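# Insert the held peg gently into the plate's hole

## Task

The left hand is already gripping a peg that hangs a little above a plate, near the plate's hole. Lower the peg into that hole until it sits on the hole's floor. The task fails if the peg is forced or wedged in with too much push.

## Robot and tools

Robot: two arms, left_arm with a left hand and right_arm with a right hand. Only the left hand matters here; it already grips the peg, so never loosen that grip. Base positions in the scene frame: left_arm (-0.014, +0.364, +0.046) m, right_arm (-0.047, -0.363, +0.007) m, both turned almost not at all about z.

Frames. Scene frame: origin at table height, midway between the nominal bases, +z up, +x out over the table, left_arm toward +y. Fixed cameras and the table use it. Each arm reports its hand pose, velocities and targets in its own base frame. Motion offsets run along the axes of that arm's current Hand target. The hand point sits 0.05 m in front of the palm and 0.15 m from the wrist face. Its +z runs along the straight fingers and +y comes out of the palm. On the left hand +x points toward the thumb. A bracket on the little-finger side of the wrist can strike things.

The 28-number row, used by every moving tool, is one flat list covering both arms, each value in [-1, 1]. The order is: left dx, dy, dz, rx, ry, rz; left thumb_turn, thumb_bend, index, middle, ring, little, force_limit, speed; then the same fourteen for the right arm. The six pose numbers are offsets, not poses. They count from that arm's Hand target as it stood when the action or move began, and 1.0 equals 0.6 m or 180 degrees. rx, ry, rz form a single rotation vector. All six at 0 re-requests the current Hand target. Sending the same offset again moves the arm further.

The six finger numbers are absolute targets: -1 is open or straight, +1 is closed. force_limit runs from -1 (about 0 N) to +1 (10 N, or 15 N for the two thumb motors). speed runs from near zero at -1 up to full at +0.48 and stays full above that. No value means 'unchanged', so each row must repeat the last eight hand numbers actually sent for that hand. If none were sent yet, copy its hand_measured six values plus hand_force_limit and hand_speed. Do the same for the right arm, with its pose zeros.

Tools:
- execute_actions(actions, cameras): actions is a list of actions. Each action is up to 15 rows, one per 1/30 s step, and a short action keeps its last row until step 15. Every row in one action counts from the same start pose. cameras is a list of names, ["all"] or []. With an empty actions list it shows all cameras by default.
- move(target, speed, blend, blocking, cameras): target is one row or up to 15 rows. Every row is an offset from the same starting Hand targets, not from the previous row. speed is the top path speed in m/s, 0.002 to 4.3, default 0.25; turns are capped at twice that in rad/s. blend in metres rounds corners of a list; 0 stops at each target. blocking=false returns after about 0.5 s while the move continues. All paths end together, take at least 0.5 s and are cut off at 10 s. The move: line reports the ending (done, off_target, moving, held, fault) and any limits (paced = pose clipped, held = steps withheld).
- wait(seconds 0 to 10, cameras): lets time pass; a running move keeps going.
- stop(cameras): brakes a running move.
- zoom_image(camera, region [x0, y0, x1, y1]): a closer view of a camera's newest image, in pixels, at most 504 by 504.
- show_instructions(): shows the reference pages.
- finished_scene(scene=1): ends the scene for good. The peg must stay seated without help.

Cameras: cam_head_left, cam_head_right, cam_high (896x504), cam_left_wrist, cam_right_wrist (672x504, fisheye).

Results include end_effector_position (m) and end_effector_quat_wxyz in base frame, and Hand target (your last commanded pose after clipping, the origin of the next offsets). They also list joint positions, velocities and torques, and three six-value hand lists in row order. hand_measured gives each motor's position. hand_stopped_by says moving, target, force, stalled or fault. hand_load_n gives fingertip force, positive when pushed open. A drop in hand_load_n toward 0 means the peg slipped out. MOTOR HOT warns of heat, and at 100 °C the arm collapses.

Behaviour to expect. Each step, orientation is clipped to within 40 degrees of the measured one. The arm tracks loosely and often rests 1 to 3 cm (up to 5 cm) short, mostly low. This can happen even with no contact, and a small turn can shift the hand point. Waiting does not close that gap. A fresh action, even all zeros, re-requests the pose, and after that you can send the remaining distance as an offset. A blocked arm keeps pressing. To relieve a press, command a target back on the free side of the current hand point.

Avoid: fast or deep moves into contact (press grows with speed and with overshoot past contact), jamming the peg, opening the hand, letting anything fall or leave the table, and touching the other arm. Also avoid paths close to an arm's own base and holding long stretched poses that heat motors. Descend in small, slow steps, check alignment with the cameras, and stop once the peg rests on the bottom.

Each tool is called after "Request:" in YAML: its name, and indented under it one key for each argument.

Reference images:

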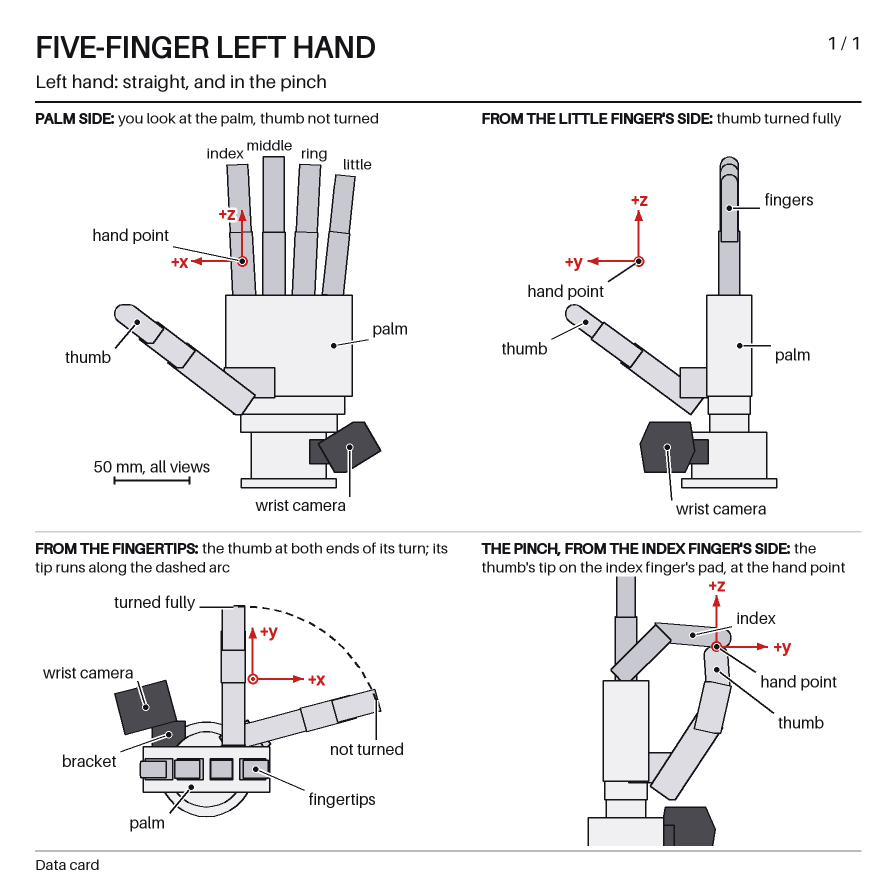

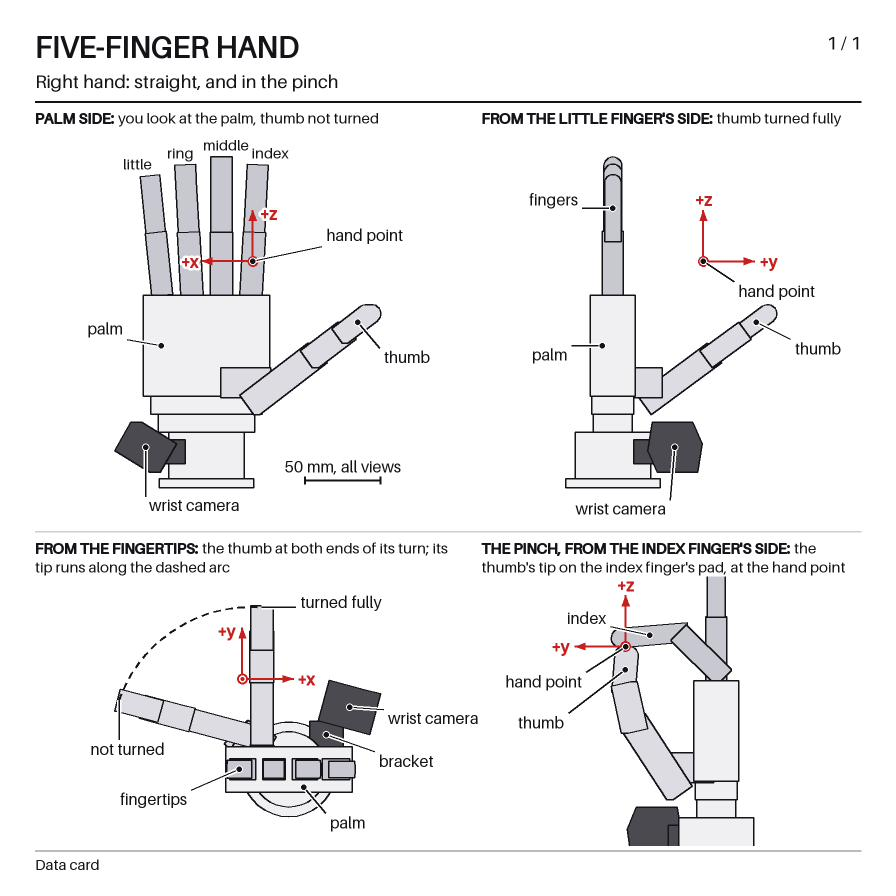

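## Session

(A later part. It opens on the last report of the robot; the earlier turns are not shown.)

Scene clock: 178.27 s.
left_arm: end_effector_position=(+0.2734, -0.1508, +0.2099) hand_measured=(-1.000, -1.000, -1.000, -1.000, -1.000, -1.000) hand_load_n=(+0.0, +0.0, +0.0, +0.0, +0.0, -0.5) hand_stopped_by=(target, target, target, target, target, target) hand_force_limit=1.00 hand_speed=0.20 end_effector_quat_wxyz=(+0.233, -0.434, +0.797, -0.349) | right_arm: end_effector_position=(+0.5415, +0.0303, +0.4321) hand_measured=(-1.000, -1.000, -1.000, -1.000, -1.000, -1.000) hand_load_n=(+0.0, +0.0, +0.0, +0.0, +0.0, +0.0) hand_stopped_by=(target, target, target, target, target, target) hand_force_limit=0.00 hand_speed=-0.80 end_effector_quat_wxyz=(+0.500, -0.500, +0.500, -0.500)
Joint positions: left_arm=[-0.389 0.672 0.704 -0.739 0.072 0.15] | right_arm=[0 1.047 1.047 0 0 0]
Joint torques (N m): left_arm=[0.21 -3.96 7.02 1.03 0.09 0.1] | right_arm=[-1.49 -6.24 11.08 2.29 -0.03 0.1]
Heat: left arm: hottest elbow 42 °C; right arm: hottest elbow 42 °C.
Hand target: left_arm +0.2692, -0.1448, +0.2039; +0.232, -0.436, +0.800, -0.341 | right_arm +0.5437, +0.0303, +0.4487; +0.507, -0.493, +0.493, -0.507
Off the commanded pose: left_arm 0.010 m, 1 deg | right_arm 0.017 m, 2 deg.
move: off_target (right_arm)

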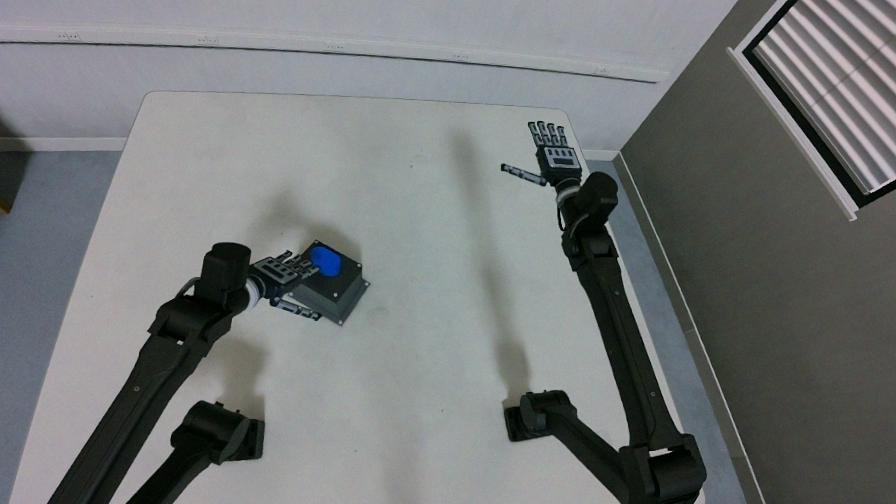

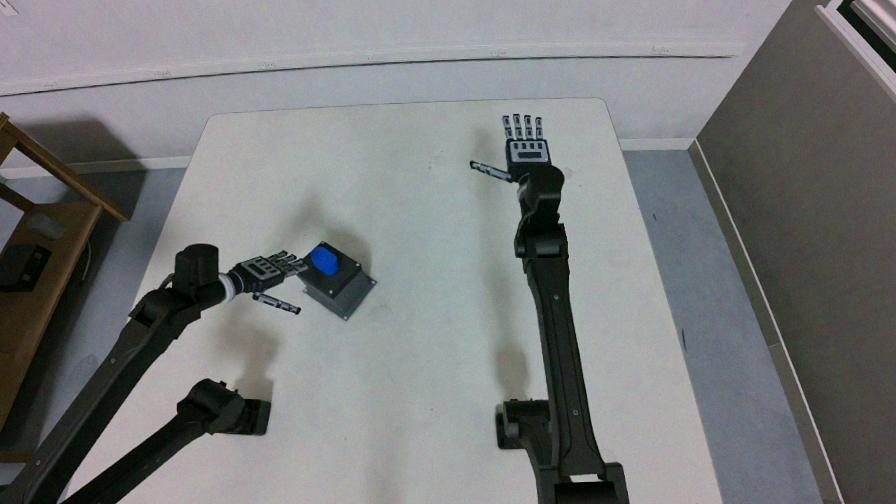

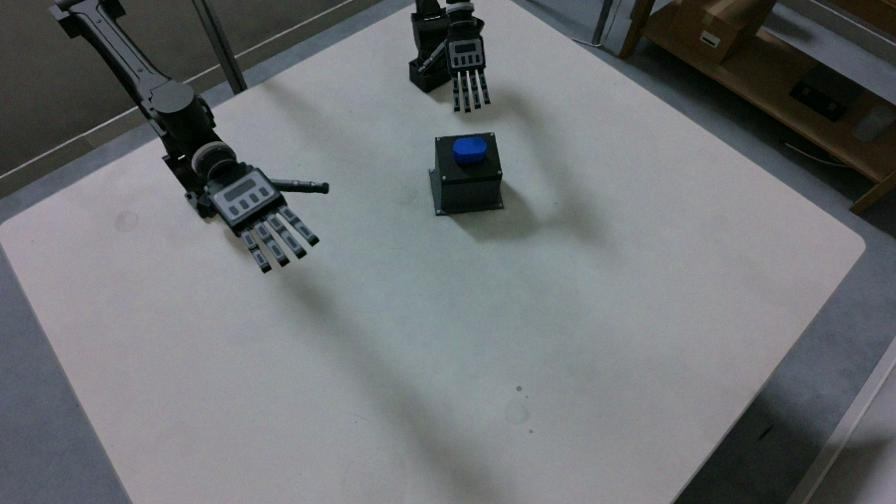

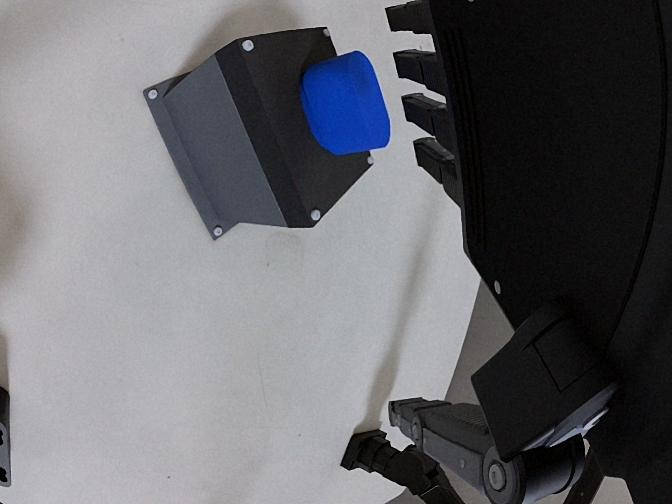

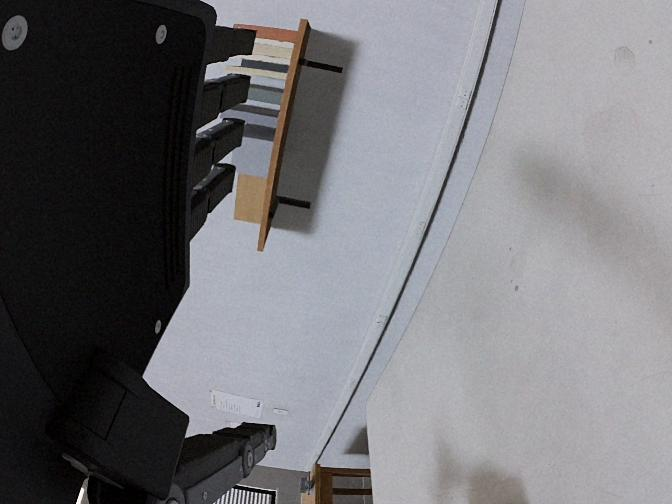

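Request:
zoom_image:
  camera: "cam_left_wrist"
  region: [290, 60, 360, 160]

Request:
zoom_image:
  camera: "cam_high"
  region: [445, 130, 495, 170]

Scaled by 5.040 from the camera's 672x504 image, which has a finer 960x720 frame.

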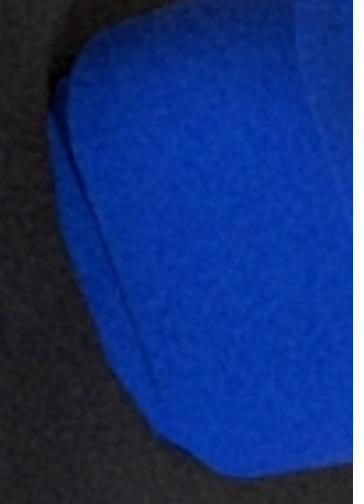

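Scaled by 10.080 from the camera's 896x504 image, which has a finer 1280x720 frame.

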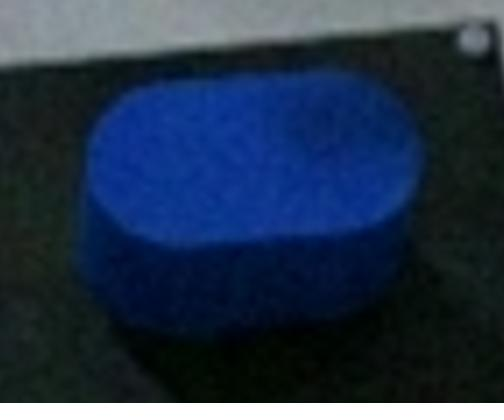

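Request:
move:
  target: [-0.0192,-0.0212,0.0638,0,0,0,-1,-1,-1,-1,-1,-1,1,0.2,0,0,0,0,0,0,-1,-1,-1,-1,-1,-1,0,-0.8]
  speed: 0.08
  cameras: ["all"]

Request:
zoom_image:
  camera: "cam_left_wrist"
  region: [200, 20, 450, 260]

Request:
zoom_image:
  camera: "cam_high"
  region: [420, 80, 520, 190]

Request:
zoom_image:
  camera: "cam_head_left"
  region: [280, 220, 380, 320]

Scene clock: 186.00 s.
left_arm: end_effector_position=(+0.3008, -0.1549, +0.1898) hand_measured=(-1.000, -1.000, -1.000, -1.000, -1.000, -1.000) hand_load_n=(+0.0, +0.0, +0.0, +0.0, +0.0, +0.0) hand_stopped_by=(target, target, target, target, target, target) hand_force_limit=1.00 hand_speed=0.20 end_effector_quat_wxyz=(+0.225, -0.439, +0.801, -0.340) | right_arm: end_effector_position=(+0.5415, +0.0303, +0.4321) hand_measured=(-1.000, -1.000, -1.000, -1.000, -1.000, -1.000) hand_load_n=(+0.0, +0.0, +0.0, +0.0, +0.0, +0.5) hand_stopped_by=(target, target, target, target, target, target) hand_force_limit=0.00 hand_speed=-0.80 end_effector_quat_wxyz=(+0.500, -0.500, +0.500, -0.500)
Joint positions: left_arm=[-0.361 0.783 0.704 -0.655 0.091 0.166] | right_arm=[0 1.047 1.047 0 0 0]
Joint torques (N m): left_arm=[0.38 -3.31 7.77 2.36 0.13 0.11] | right_arm=[-1.44 -6.24 11.1 2.33 -0.03 0.1]
Heat: left arm: hottest elbow 42 °C; right arm: hottest elbow 42 °C.
Hand target: left_arm +0.3075, -0.1530, +0.1891; +0.232, -0.436, +0.800, -0.341 | right_arm +0.5437, +0.0303, +0.4487; +0.507, -0.493, +0.493, -0.507
Off the commanded pose: left_arm 0.007 m, 1 deg | right_arm 0.017 m, 2 deg.
move: off_target (right_arm)

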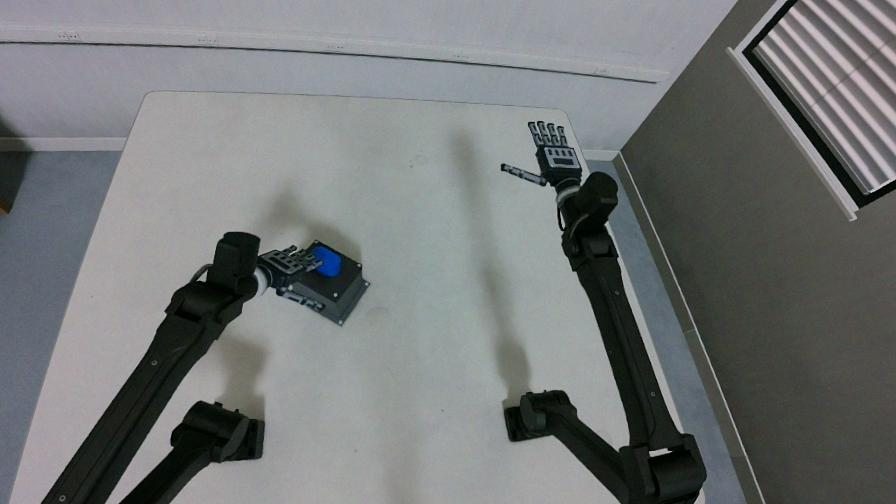

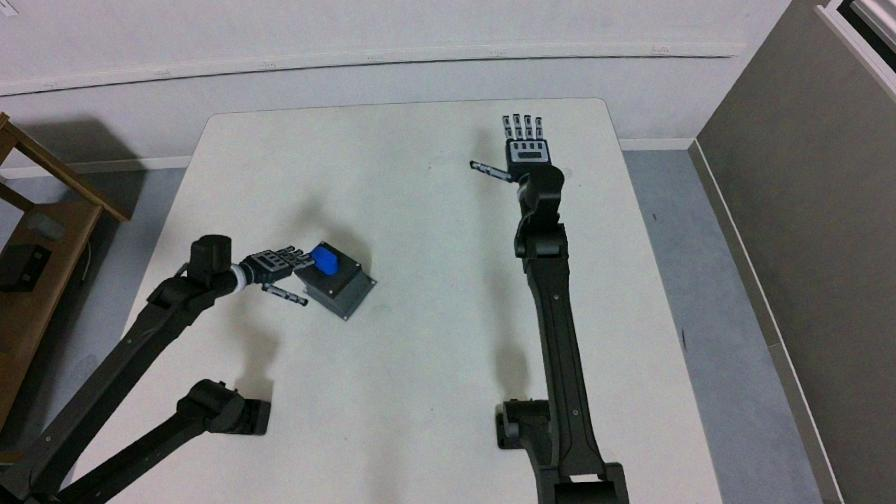

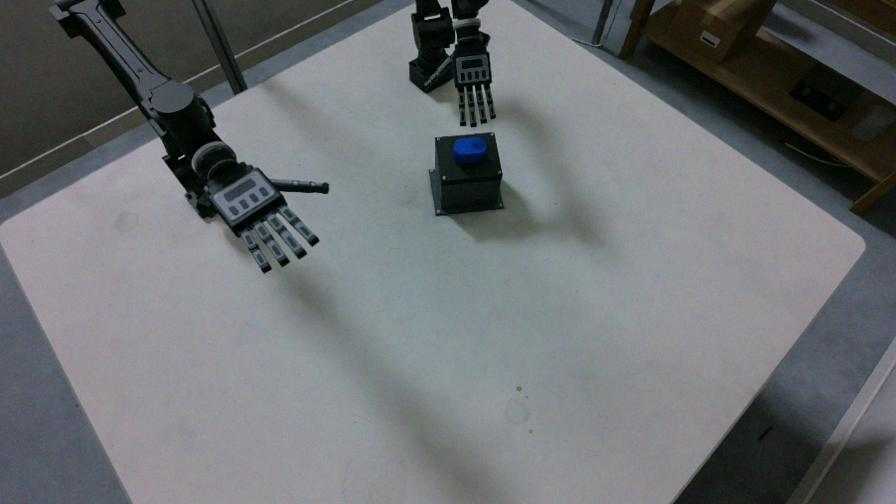

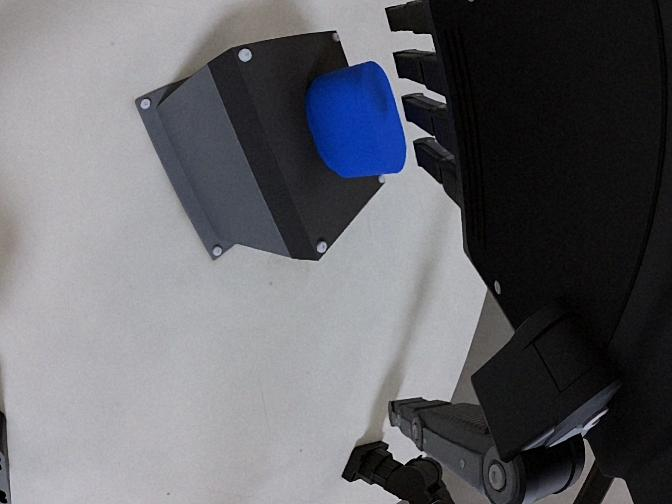

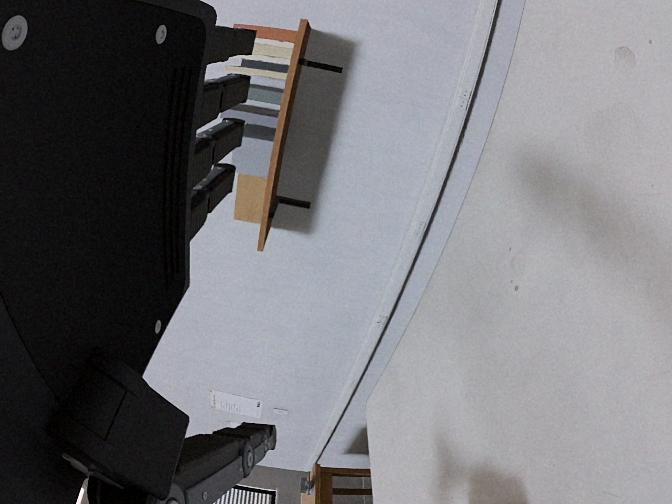

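Scaled by 2.016 from the camera's 672x504 image, which has a finer 960x720 frame.

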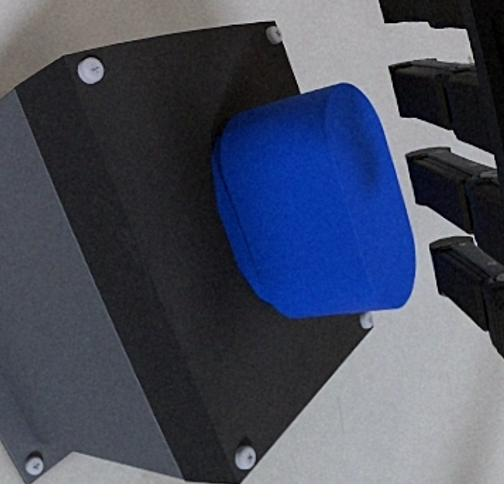

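Scaled by 4.582 from the camera's 896x504 image, which has a finer 1280x720 frame.

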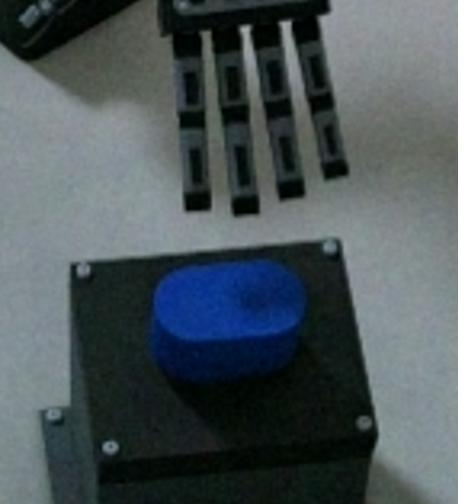

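Scaled by 5.040 from the camera's 896x504 image, which has a finer 1280x720 frame.

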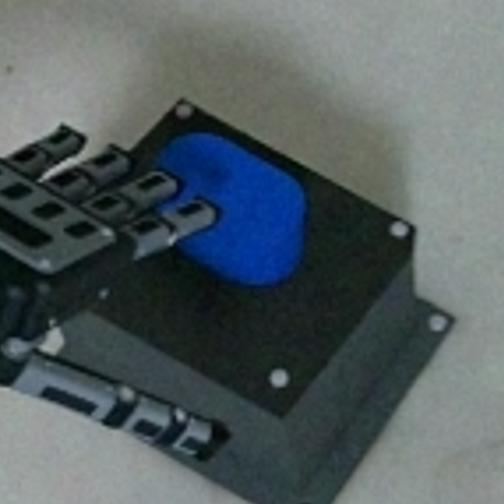

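Request:
move:
  target: [-0.0023,-0.0003,0.0253,0,0,0,-1,-1,-1,-1,-1,-1,1,0.2,0,0,0,0,0,0,-1,-1,-1,-1,-1,-1,0,-0.8]
  speed: 0.04
  cameras: ["all"]

Request:
zoom_image:
  camera: "cam_high"
  region: [420, 80, 520, 190]

Request:
zoom_image:
  camera: "cam_head_left"
  region: [280, 220, 380, 320]

Request:
zoom_image:
  camera: "cam_left_wrist"
  region: [270, 30, 450, 210]

Scene clock: 187.30 s.
left_arm: end_effector_position=(+0.3134, -0.1596, +0.1841) hand_measured=(-1.000, -1.000, -1.000, -1.000, -1.000, -1.000) hand_load_n=(-0.5, +0.0, +0.0, +0.0, +0.0, +0.0) hand_stopped_by=(target, target, target, target, target, target) hand_force_limit=1.00 hand_speed=0.20 end_effector_quat_wxyz=(+0.228, -0.438, +0.799, -0.343) | right_arm: end_effector_position=(+0.5415, +0.0303, +0.4321) hand_measured=(-1.000, -1.000, -1.000, -1.000, -1.000, -1.000) hand_load_n=(-0.5, +0.0, +0.0, -0.5, +0.0, +0.0) hand_stopped_by=(target, target, target, target, target, target) hand_force_limit=0.00 hand_speed=-0.80 end_effector_quat_wxyz=(+0.500, -0.500, +0.500, -0.500)
Joint positions: left_arm=[-0.361 0.825 0.704 -0.605 0.091 0.167] | right_arm=[0 1.047 1.047 0 0 0]
Joint torques (N m): left_arm=[0.03 -3.78 7.23 2.33 0.13 0.11] | right_arm=[-1.44 -6.18 11.1 2.33 -0.02 0.1]
Heat: left arm: hottest elbow 42 °C; right arm: hottest elbow 42 °C.
Hand target: left_arm +0.3185, -0.1571, +0.1793; +0.232, -0.436, +0.800, -0.342 | right_arm +0.5437, +0.0303, +0.4487; +0.507, -0.493, +0.493, -0.507
Off the commanded pose: left_arm 0.007 m, 0 deg | right_arm 0.017 m, 2 deg.
move: off_target (right_arm)

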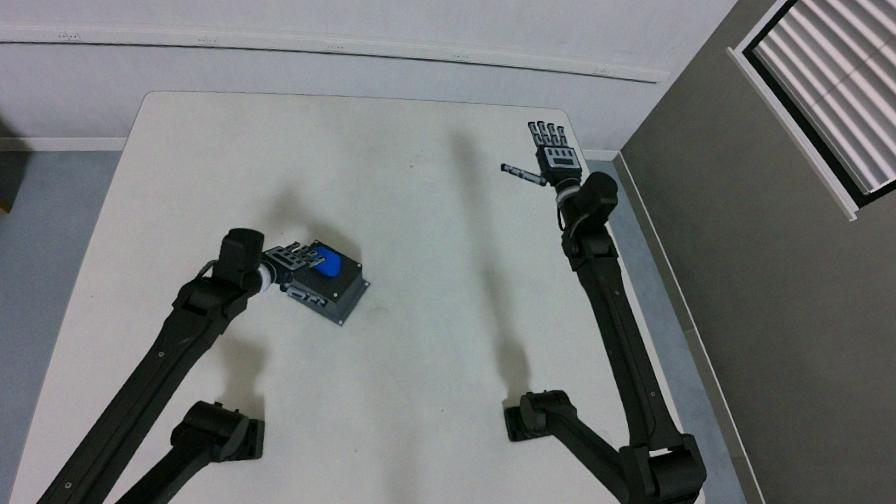

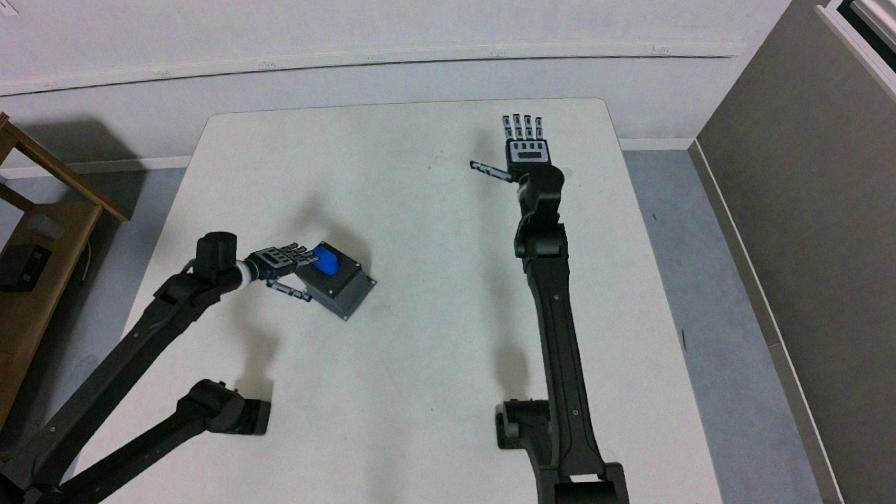

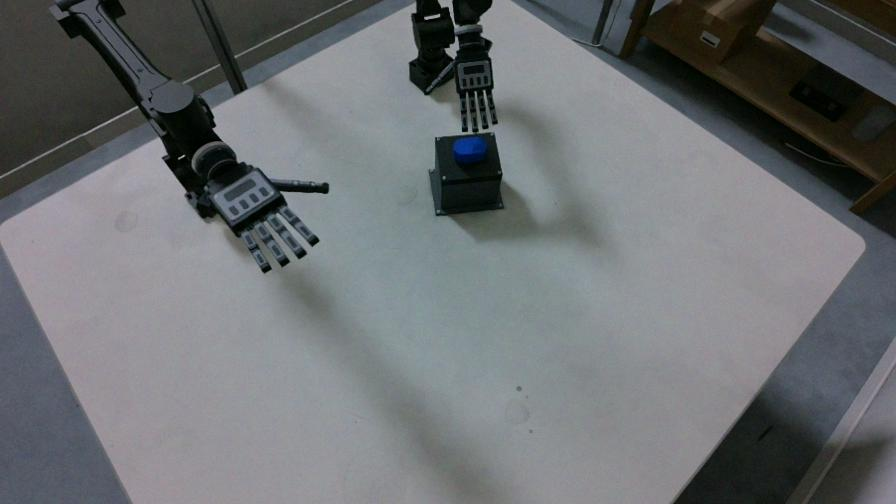

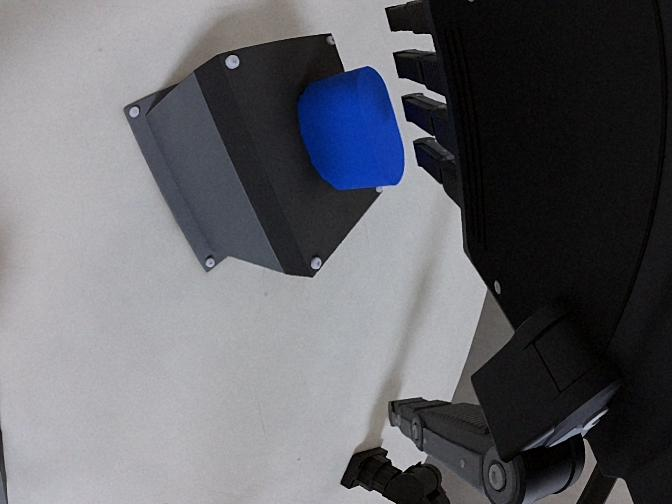

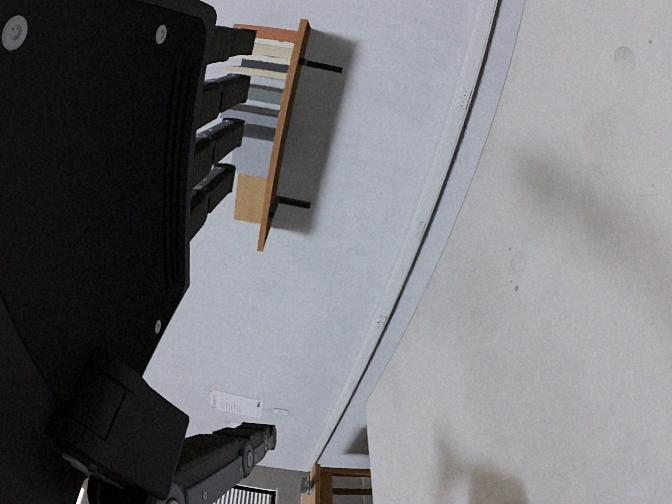

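Scaled by 4.582 from the camera's 896x504 image, which has a finer 1280x720 frame.

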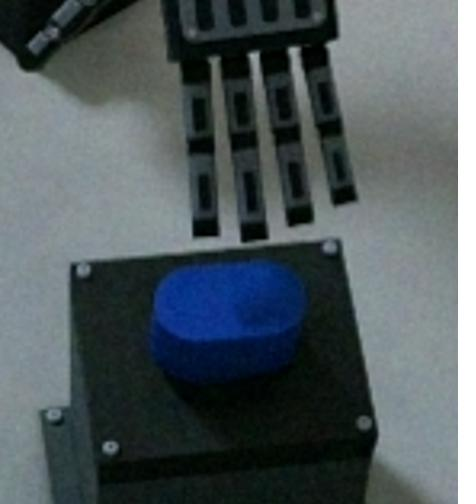

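Scaled by 5.040 from the camera's 896x504 image, which has a finer 1280x720 frame.

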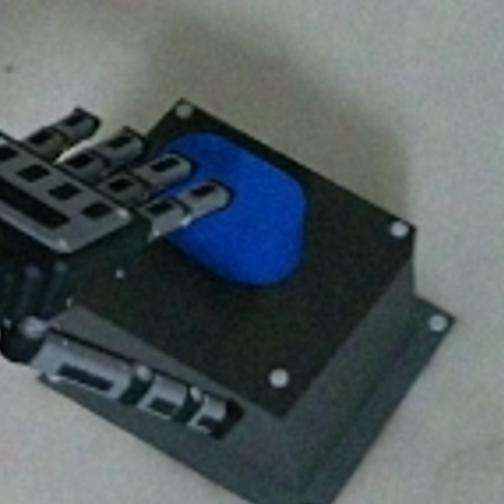

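Scaled by 2.800 from the camera's 672x504 image, which has a finer 960x720 frame.

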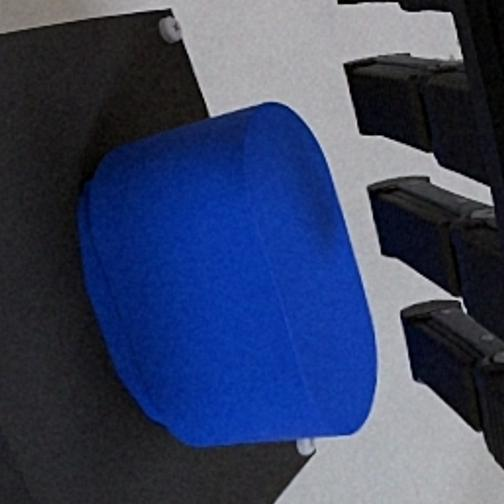

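Request:
move:
  target: [0.0013,0.0065,0.0203,0,0,0,-1,-1,-1,-1,-1,-1,1,0.2,0,0,0,0,0,0,-1,-1,-1,-1,-1,-1,0,-0.8]
  speed: 0.02
  cameras: ["all"]

Request:
zoom_image:
  camera: "cam_high"
  region: [430, 100, 510, 180]

Request:
zoom_image:
  camera: "cam_head_left"
  region: [290, 230, 370, 310]

Request:
zoom_image:
  camera: "cam_left_wrist"
  region: [270, 30, 450, 210]

Scene clock: 189.70 s.
left_arm: end_effector_position=(+0.3206, -0.1623, +0.1752) hand_measured=(-1.000, -1.000, -1.000, -1.000, -1.000, -1.000) hand_load_n=(+0.0, +0.0, +0.0, +0.0, +0.0, +0.0) hand_stopped_by=(target, target, target, target, target, target) hand_force_limit=1.00 hand_speed=0.20 end_effector_quat_wxyz=(+0.229, -0.437, +0.799, -0.344) | right_arm: end_effector_position=(+0.5415, +0.0303, +0.4321) hand_measured=(-1.000, -1.000, -1.000, -1.000, -1.000, -1.000) hand_load_n=(+0.0, +0.0, +0.0, +0.0, +0.0, +0.0) hand_stopped_by=(target, target, target, target, target, target) hand_force_limit=0.00 hand_speed=-0.80 end_effector_quat_wxyz=(+0.500, -0.500, +0.500, -0.500)
Joint positions: left_arm=[-0.361 0.852 0.691 -0.561 0.091 0.167] | right_arm=[0 1.047 1.047 0 0 0]
Joint torques (N m): left_arm=[-0.09 -4.07 6.99 2.44 0 0.09] | right_arm=[-1.32 -6.3 11.1 2.32 -0.02 0.11]
Heat: left arm: hottest elbow 42 °C; right arm: hottest elbow 42 °C.
Hand target: left_arm +0.3241, -0.1605, +0.1684; +0.232, -0.436, +0.800, -0.342 | right_arm +0.5437, +0.0303, +0.4487; +0.507, -0.493, +0.493, -0.507
Off the commanded pose: left_arm 0.008 m, 0 deg | right_arm 0.017 m, 2 deg.
move: off_target (right_arm)

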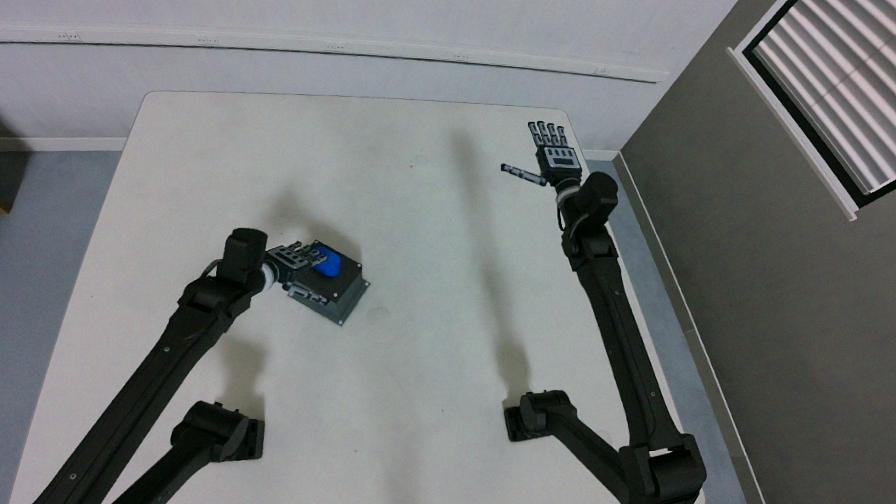

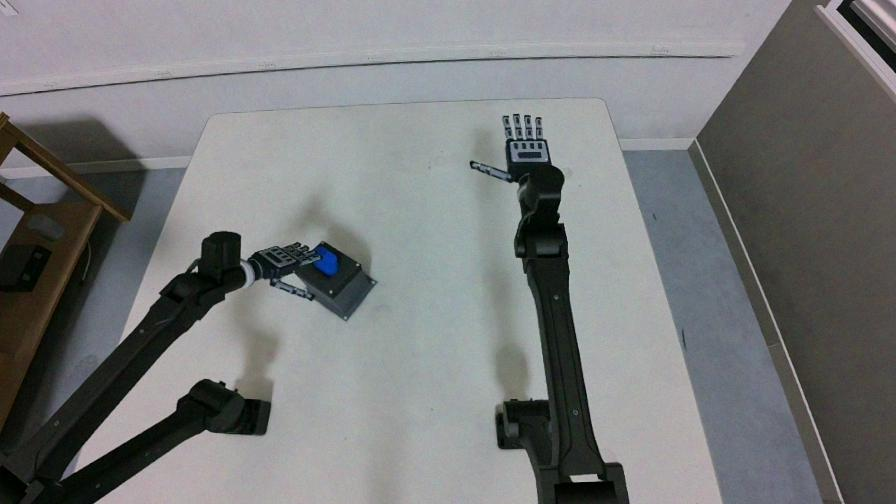

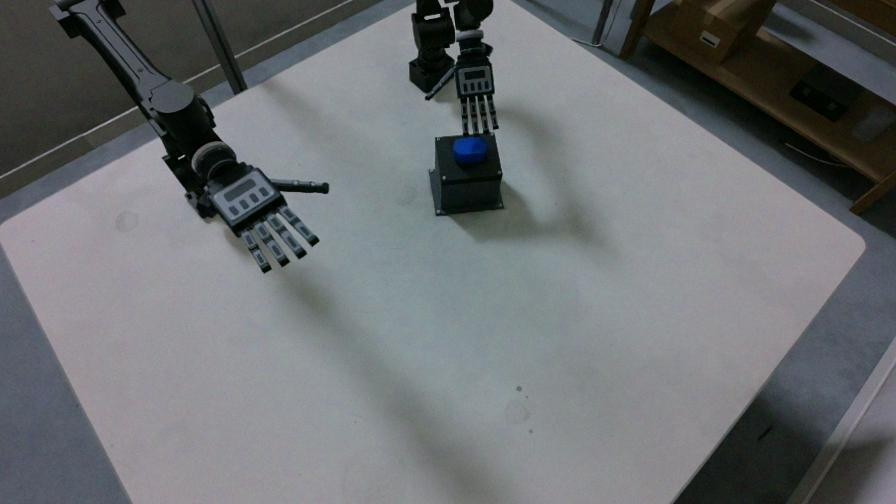

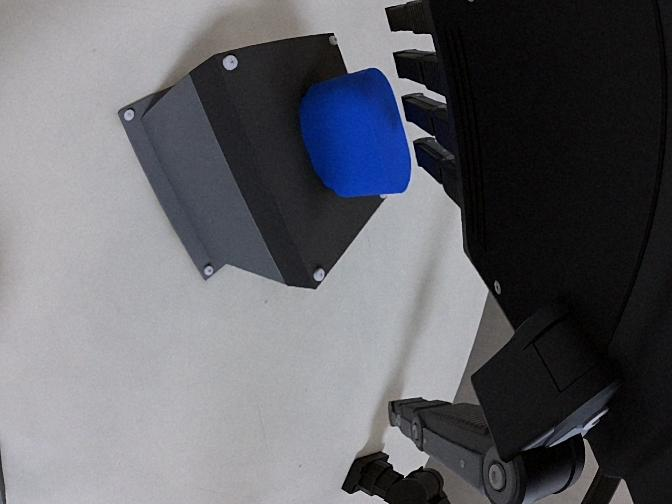

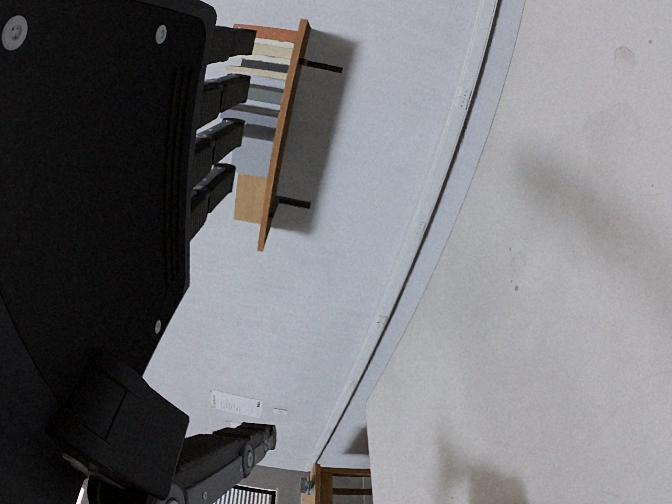

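Scaled by 6.300 from the camera's 896x504 image, which has a finer 1280x720 frame.

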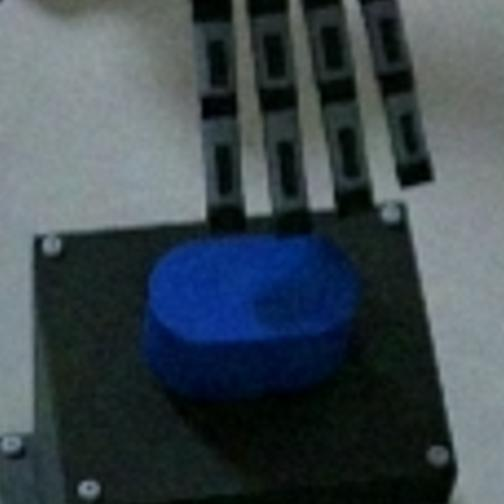

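Scaled by 6.300 from the camera's 896x504 image, which has a finer 1280x720 frame.

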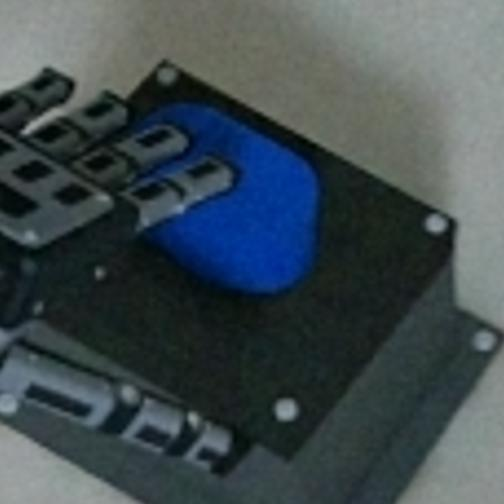

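Scaled by 2.800 from the camera's 672x504 image, which has a finer 960x720 frame.

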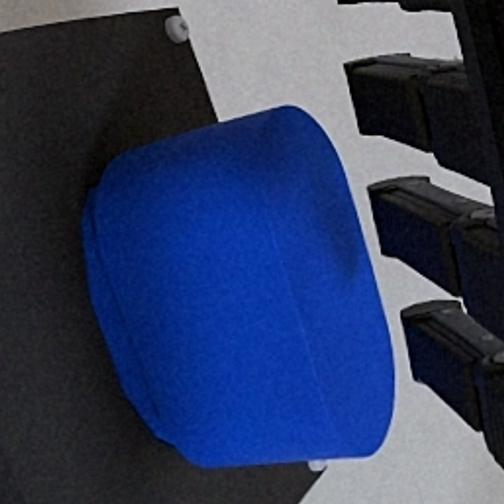

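Request:
move:
  target: [0.0017,0.0115,0.0240,0,0,0,-1,-1,-1,-1,-1,-1,1,0.2,0,0,0,0,0,0,-1,-1,-1,-1,-1,-1,0,-0.8]
  speed: 0.02
  cameras: ["all"]

Request:
zoom_image:
  camera: "cam_high"
  region: [430, 100, 510, 180]

Request:
zoom_image:
  camera: "cam_head_left"
  region: [290, 230, 370, 310]

Request:
zoom_image:
  camera: "cam_left_wrist"
  region: [270, 30, 450, 210]

Scene clock: 191.50 s.
left_arm: end_effector_position=(+0.3271, -0.1643, +0.1606) hand_measured=(-1.000, -1.000, -1.000, -1.000, -1.000, -1.000) hand_load_n=(+0.0, +0.0, +0.0, +0.0, +0.0, -0.5) hand_stopped_by=(target, target, target, target, target, target) hand_force_limit=1.00 hand_speed=0.20 end_effector_quat_wxyz=(+0.230, -0.438, +0.798, -0.344) | right_arm: end_effector_position=(+0.5415, +0.0303, +0.4321) hand_measured=(-1.000, -1.000, -1.000, -1.000, -1.000, -1.000) hand_load_n=(+0.0, +0.0, +0.0, +0.0, +0.0, +0.0) hand_stopped_by=(target, target, target, target, target, target) hand_force_limit=0.00 hand_speed=-0.80 end_effector_quat_wxyz=(+0.500, -0.500, +0.500, -0.500)
Joint positions: left_arm=[-0.361 0.884 0.668 -0.506 0.089 0.167] | right_arm=[0 1.047 1.047 0 0 0]
Joint torques (N m): left_arm=[-0.44 -4.48 6.94 2.4 -0.02 0.07] | right_arm=[-1.44 -6.3 11.1 2.33 -0.02 0.1]
Heat: left arm: hottest elbow 42 °C; right arm: hottest elbow 42 °C.
Hand target: left_arm +0.3296, -0.1636, +0.1537; +0.232, -0.436, +0.800, -0.342 | right_arm +0.5437, +0.0303, +0.4487; +0.507, -0.493, +0.493, -0.507
Off the commanded pose: left_arm 0.007 m, 0 deg | right_arm 0.017 m, 2 deg.
move: off_target (right_arm)

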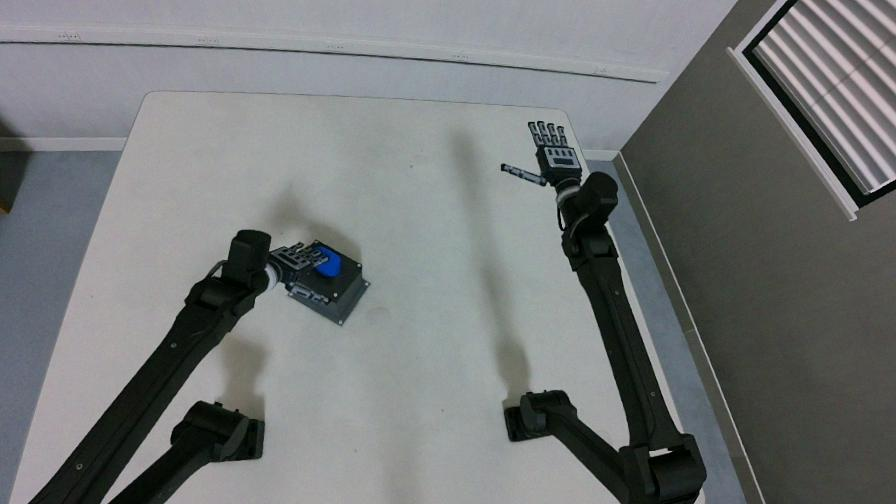

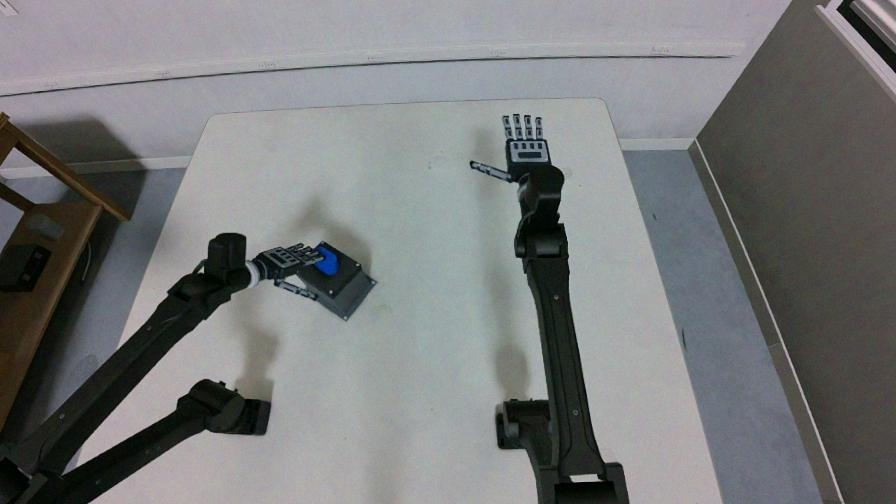

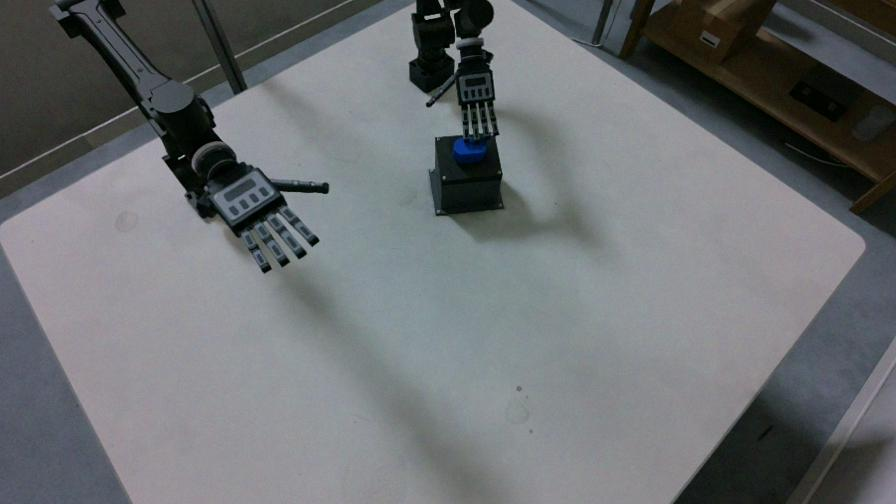

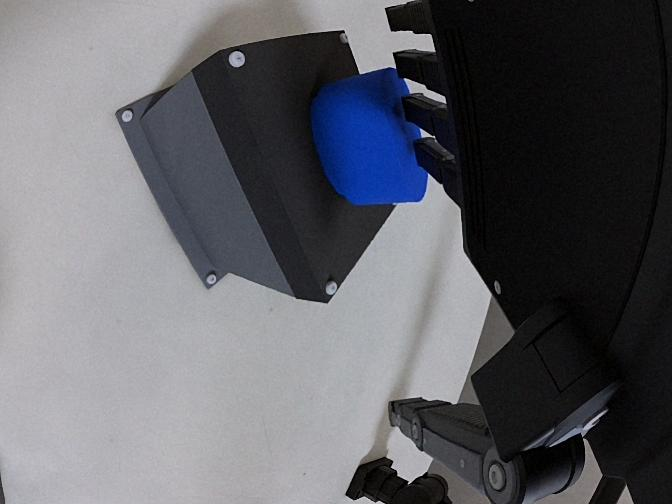

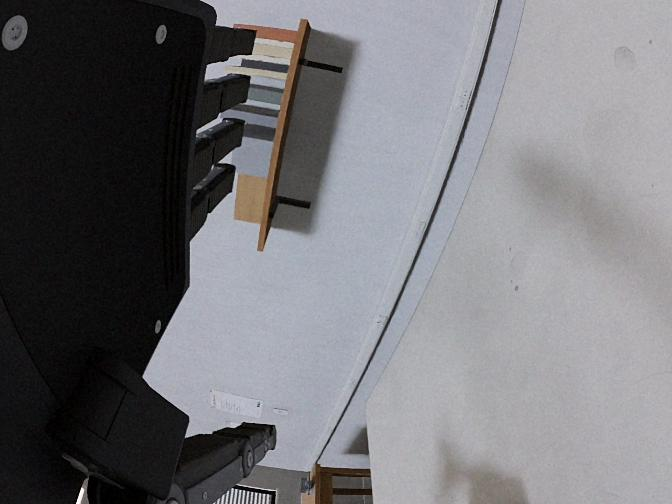

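Scaled by 6.300 from the camera's 896x504 image, which has a finer 1280x720 frame.

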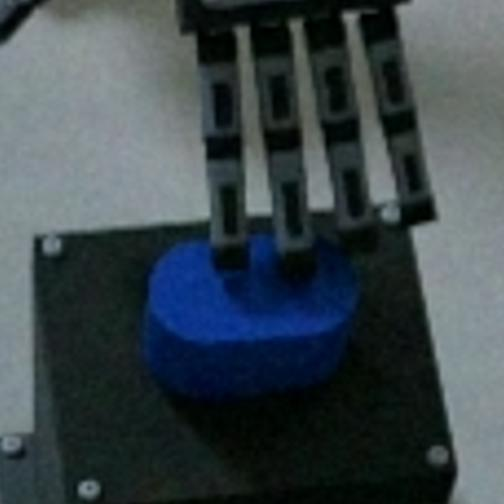

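Scaled by 6.300 from the camera's 896x504 image, which has a finer 1280x720 frame.

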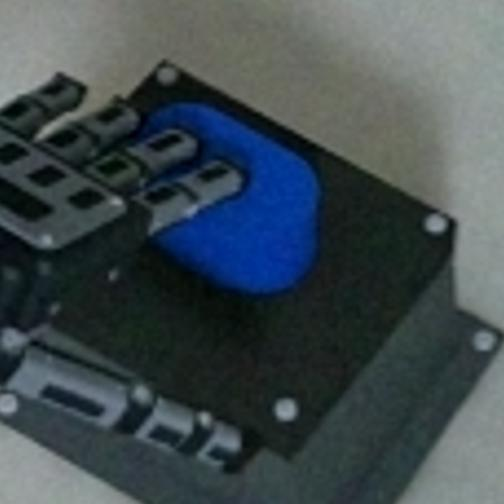

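Scaled by 2.800 from the camera's 672x504 image, which has a finer 960x720 frame.

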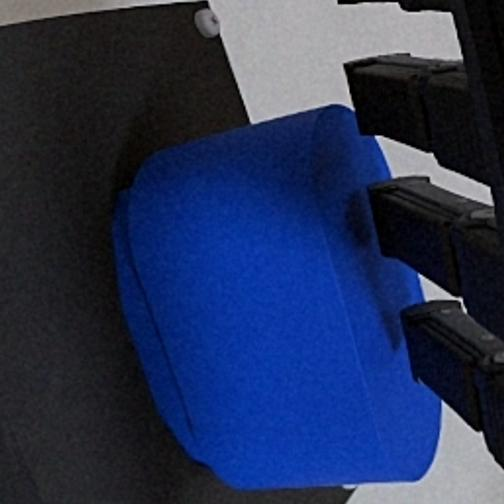

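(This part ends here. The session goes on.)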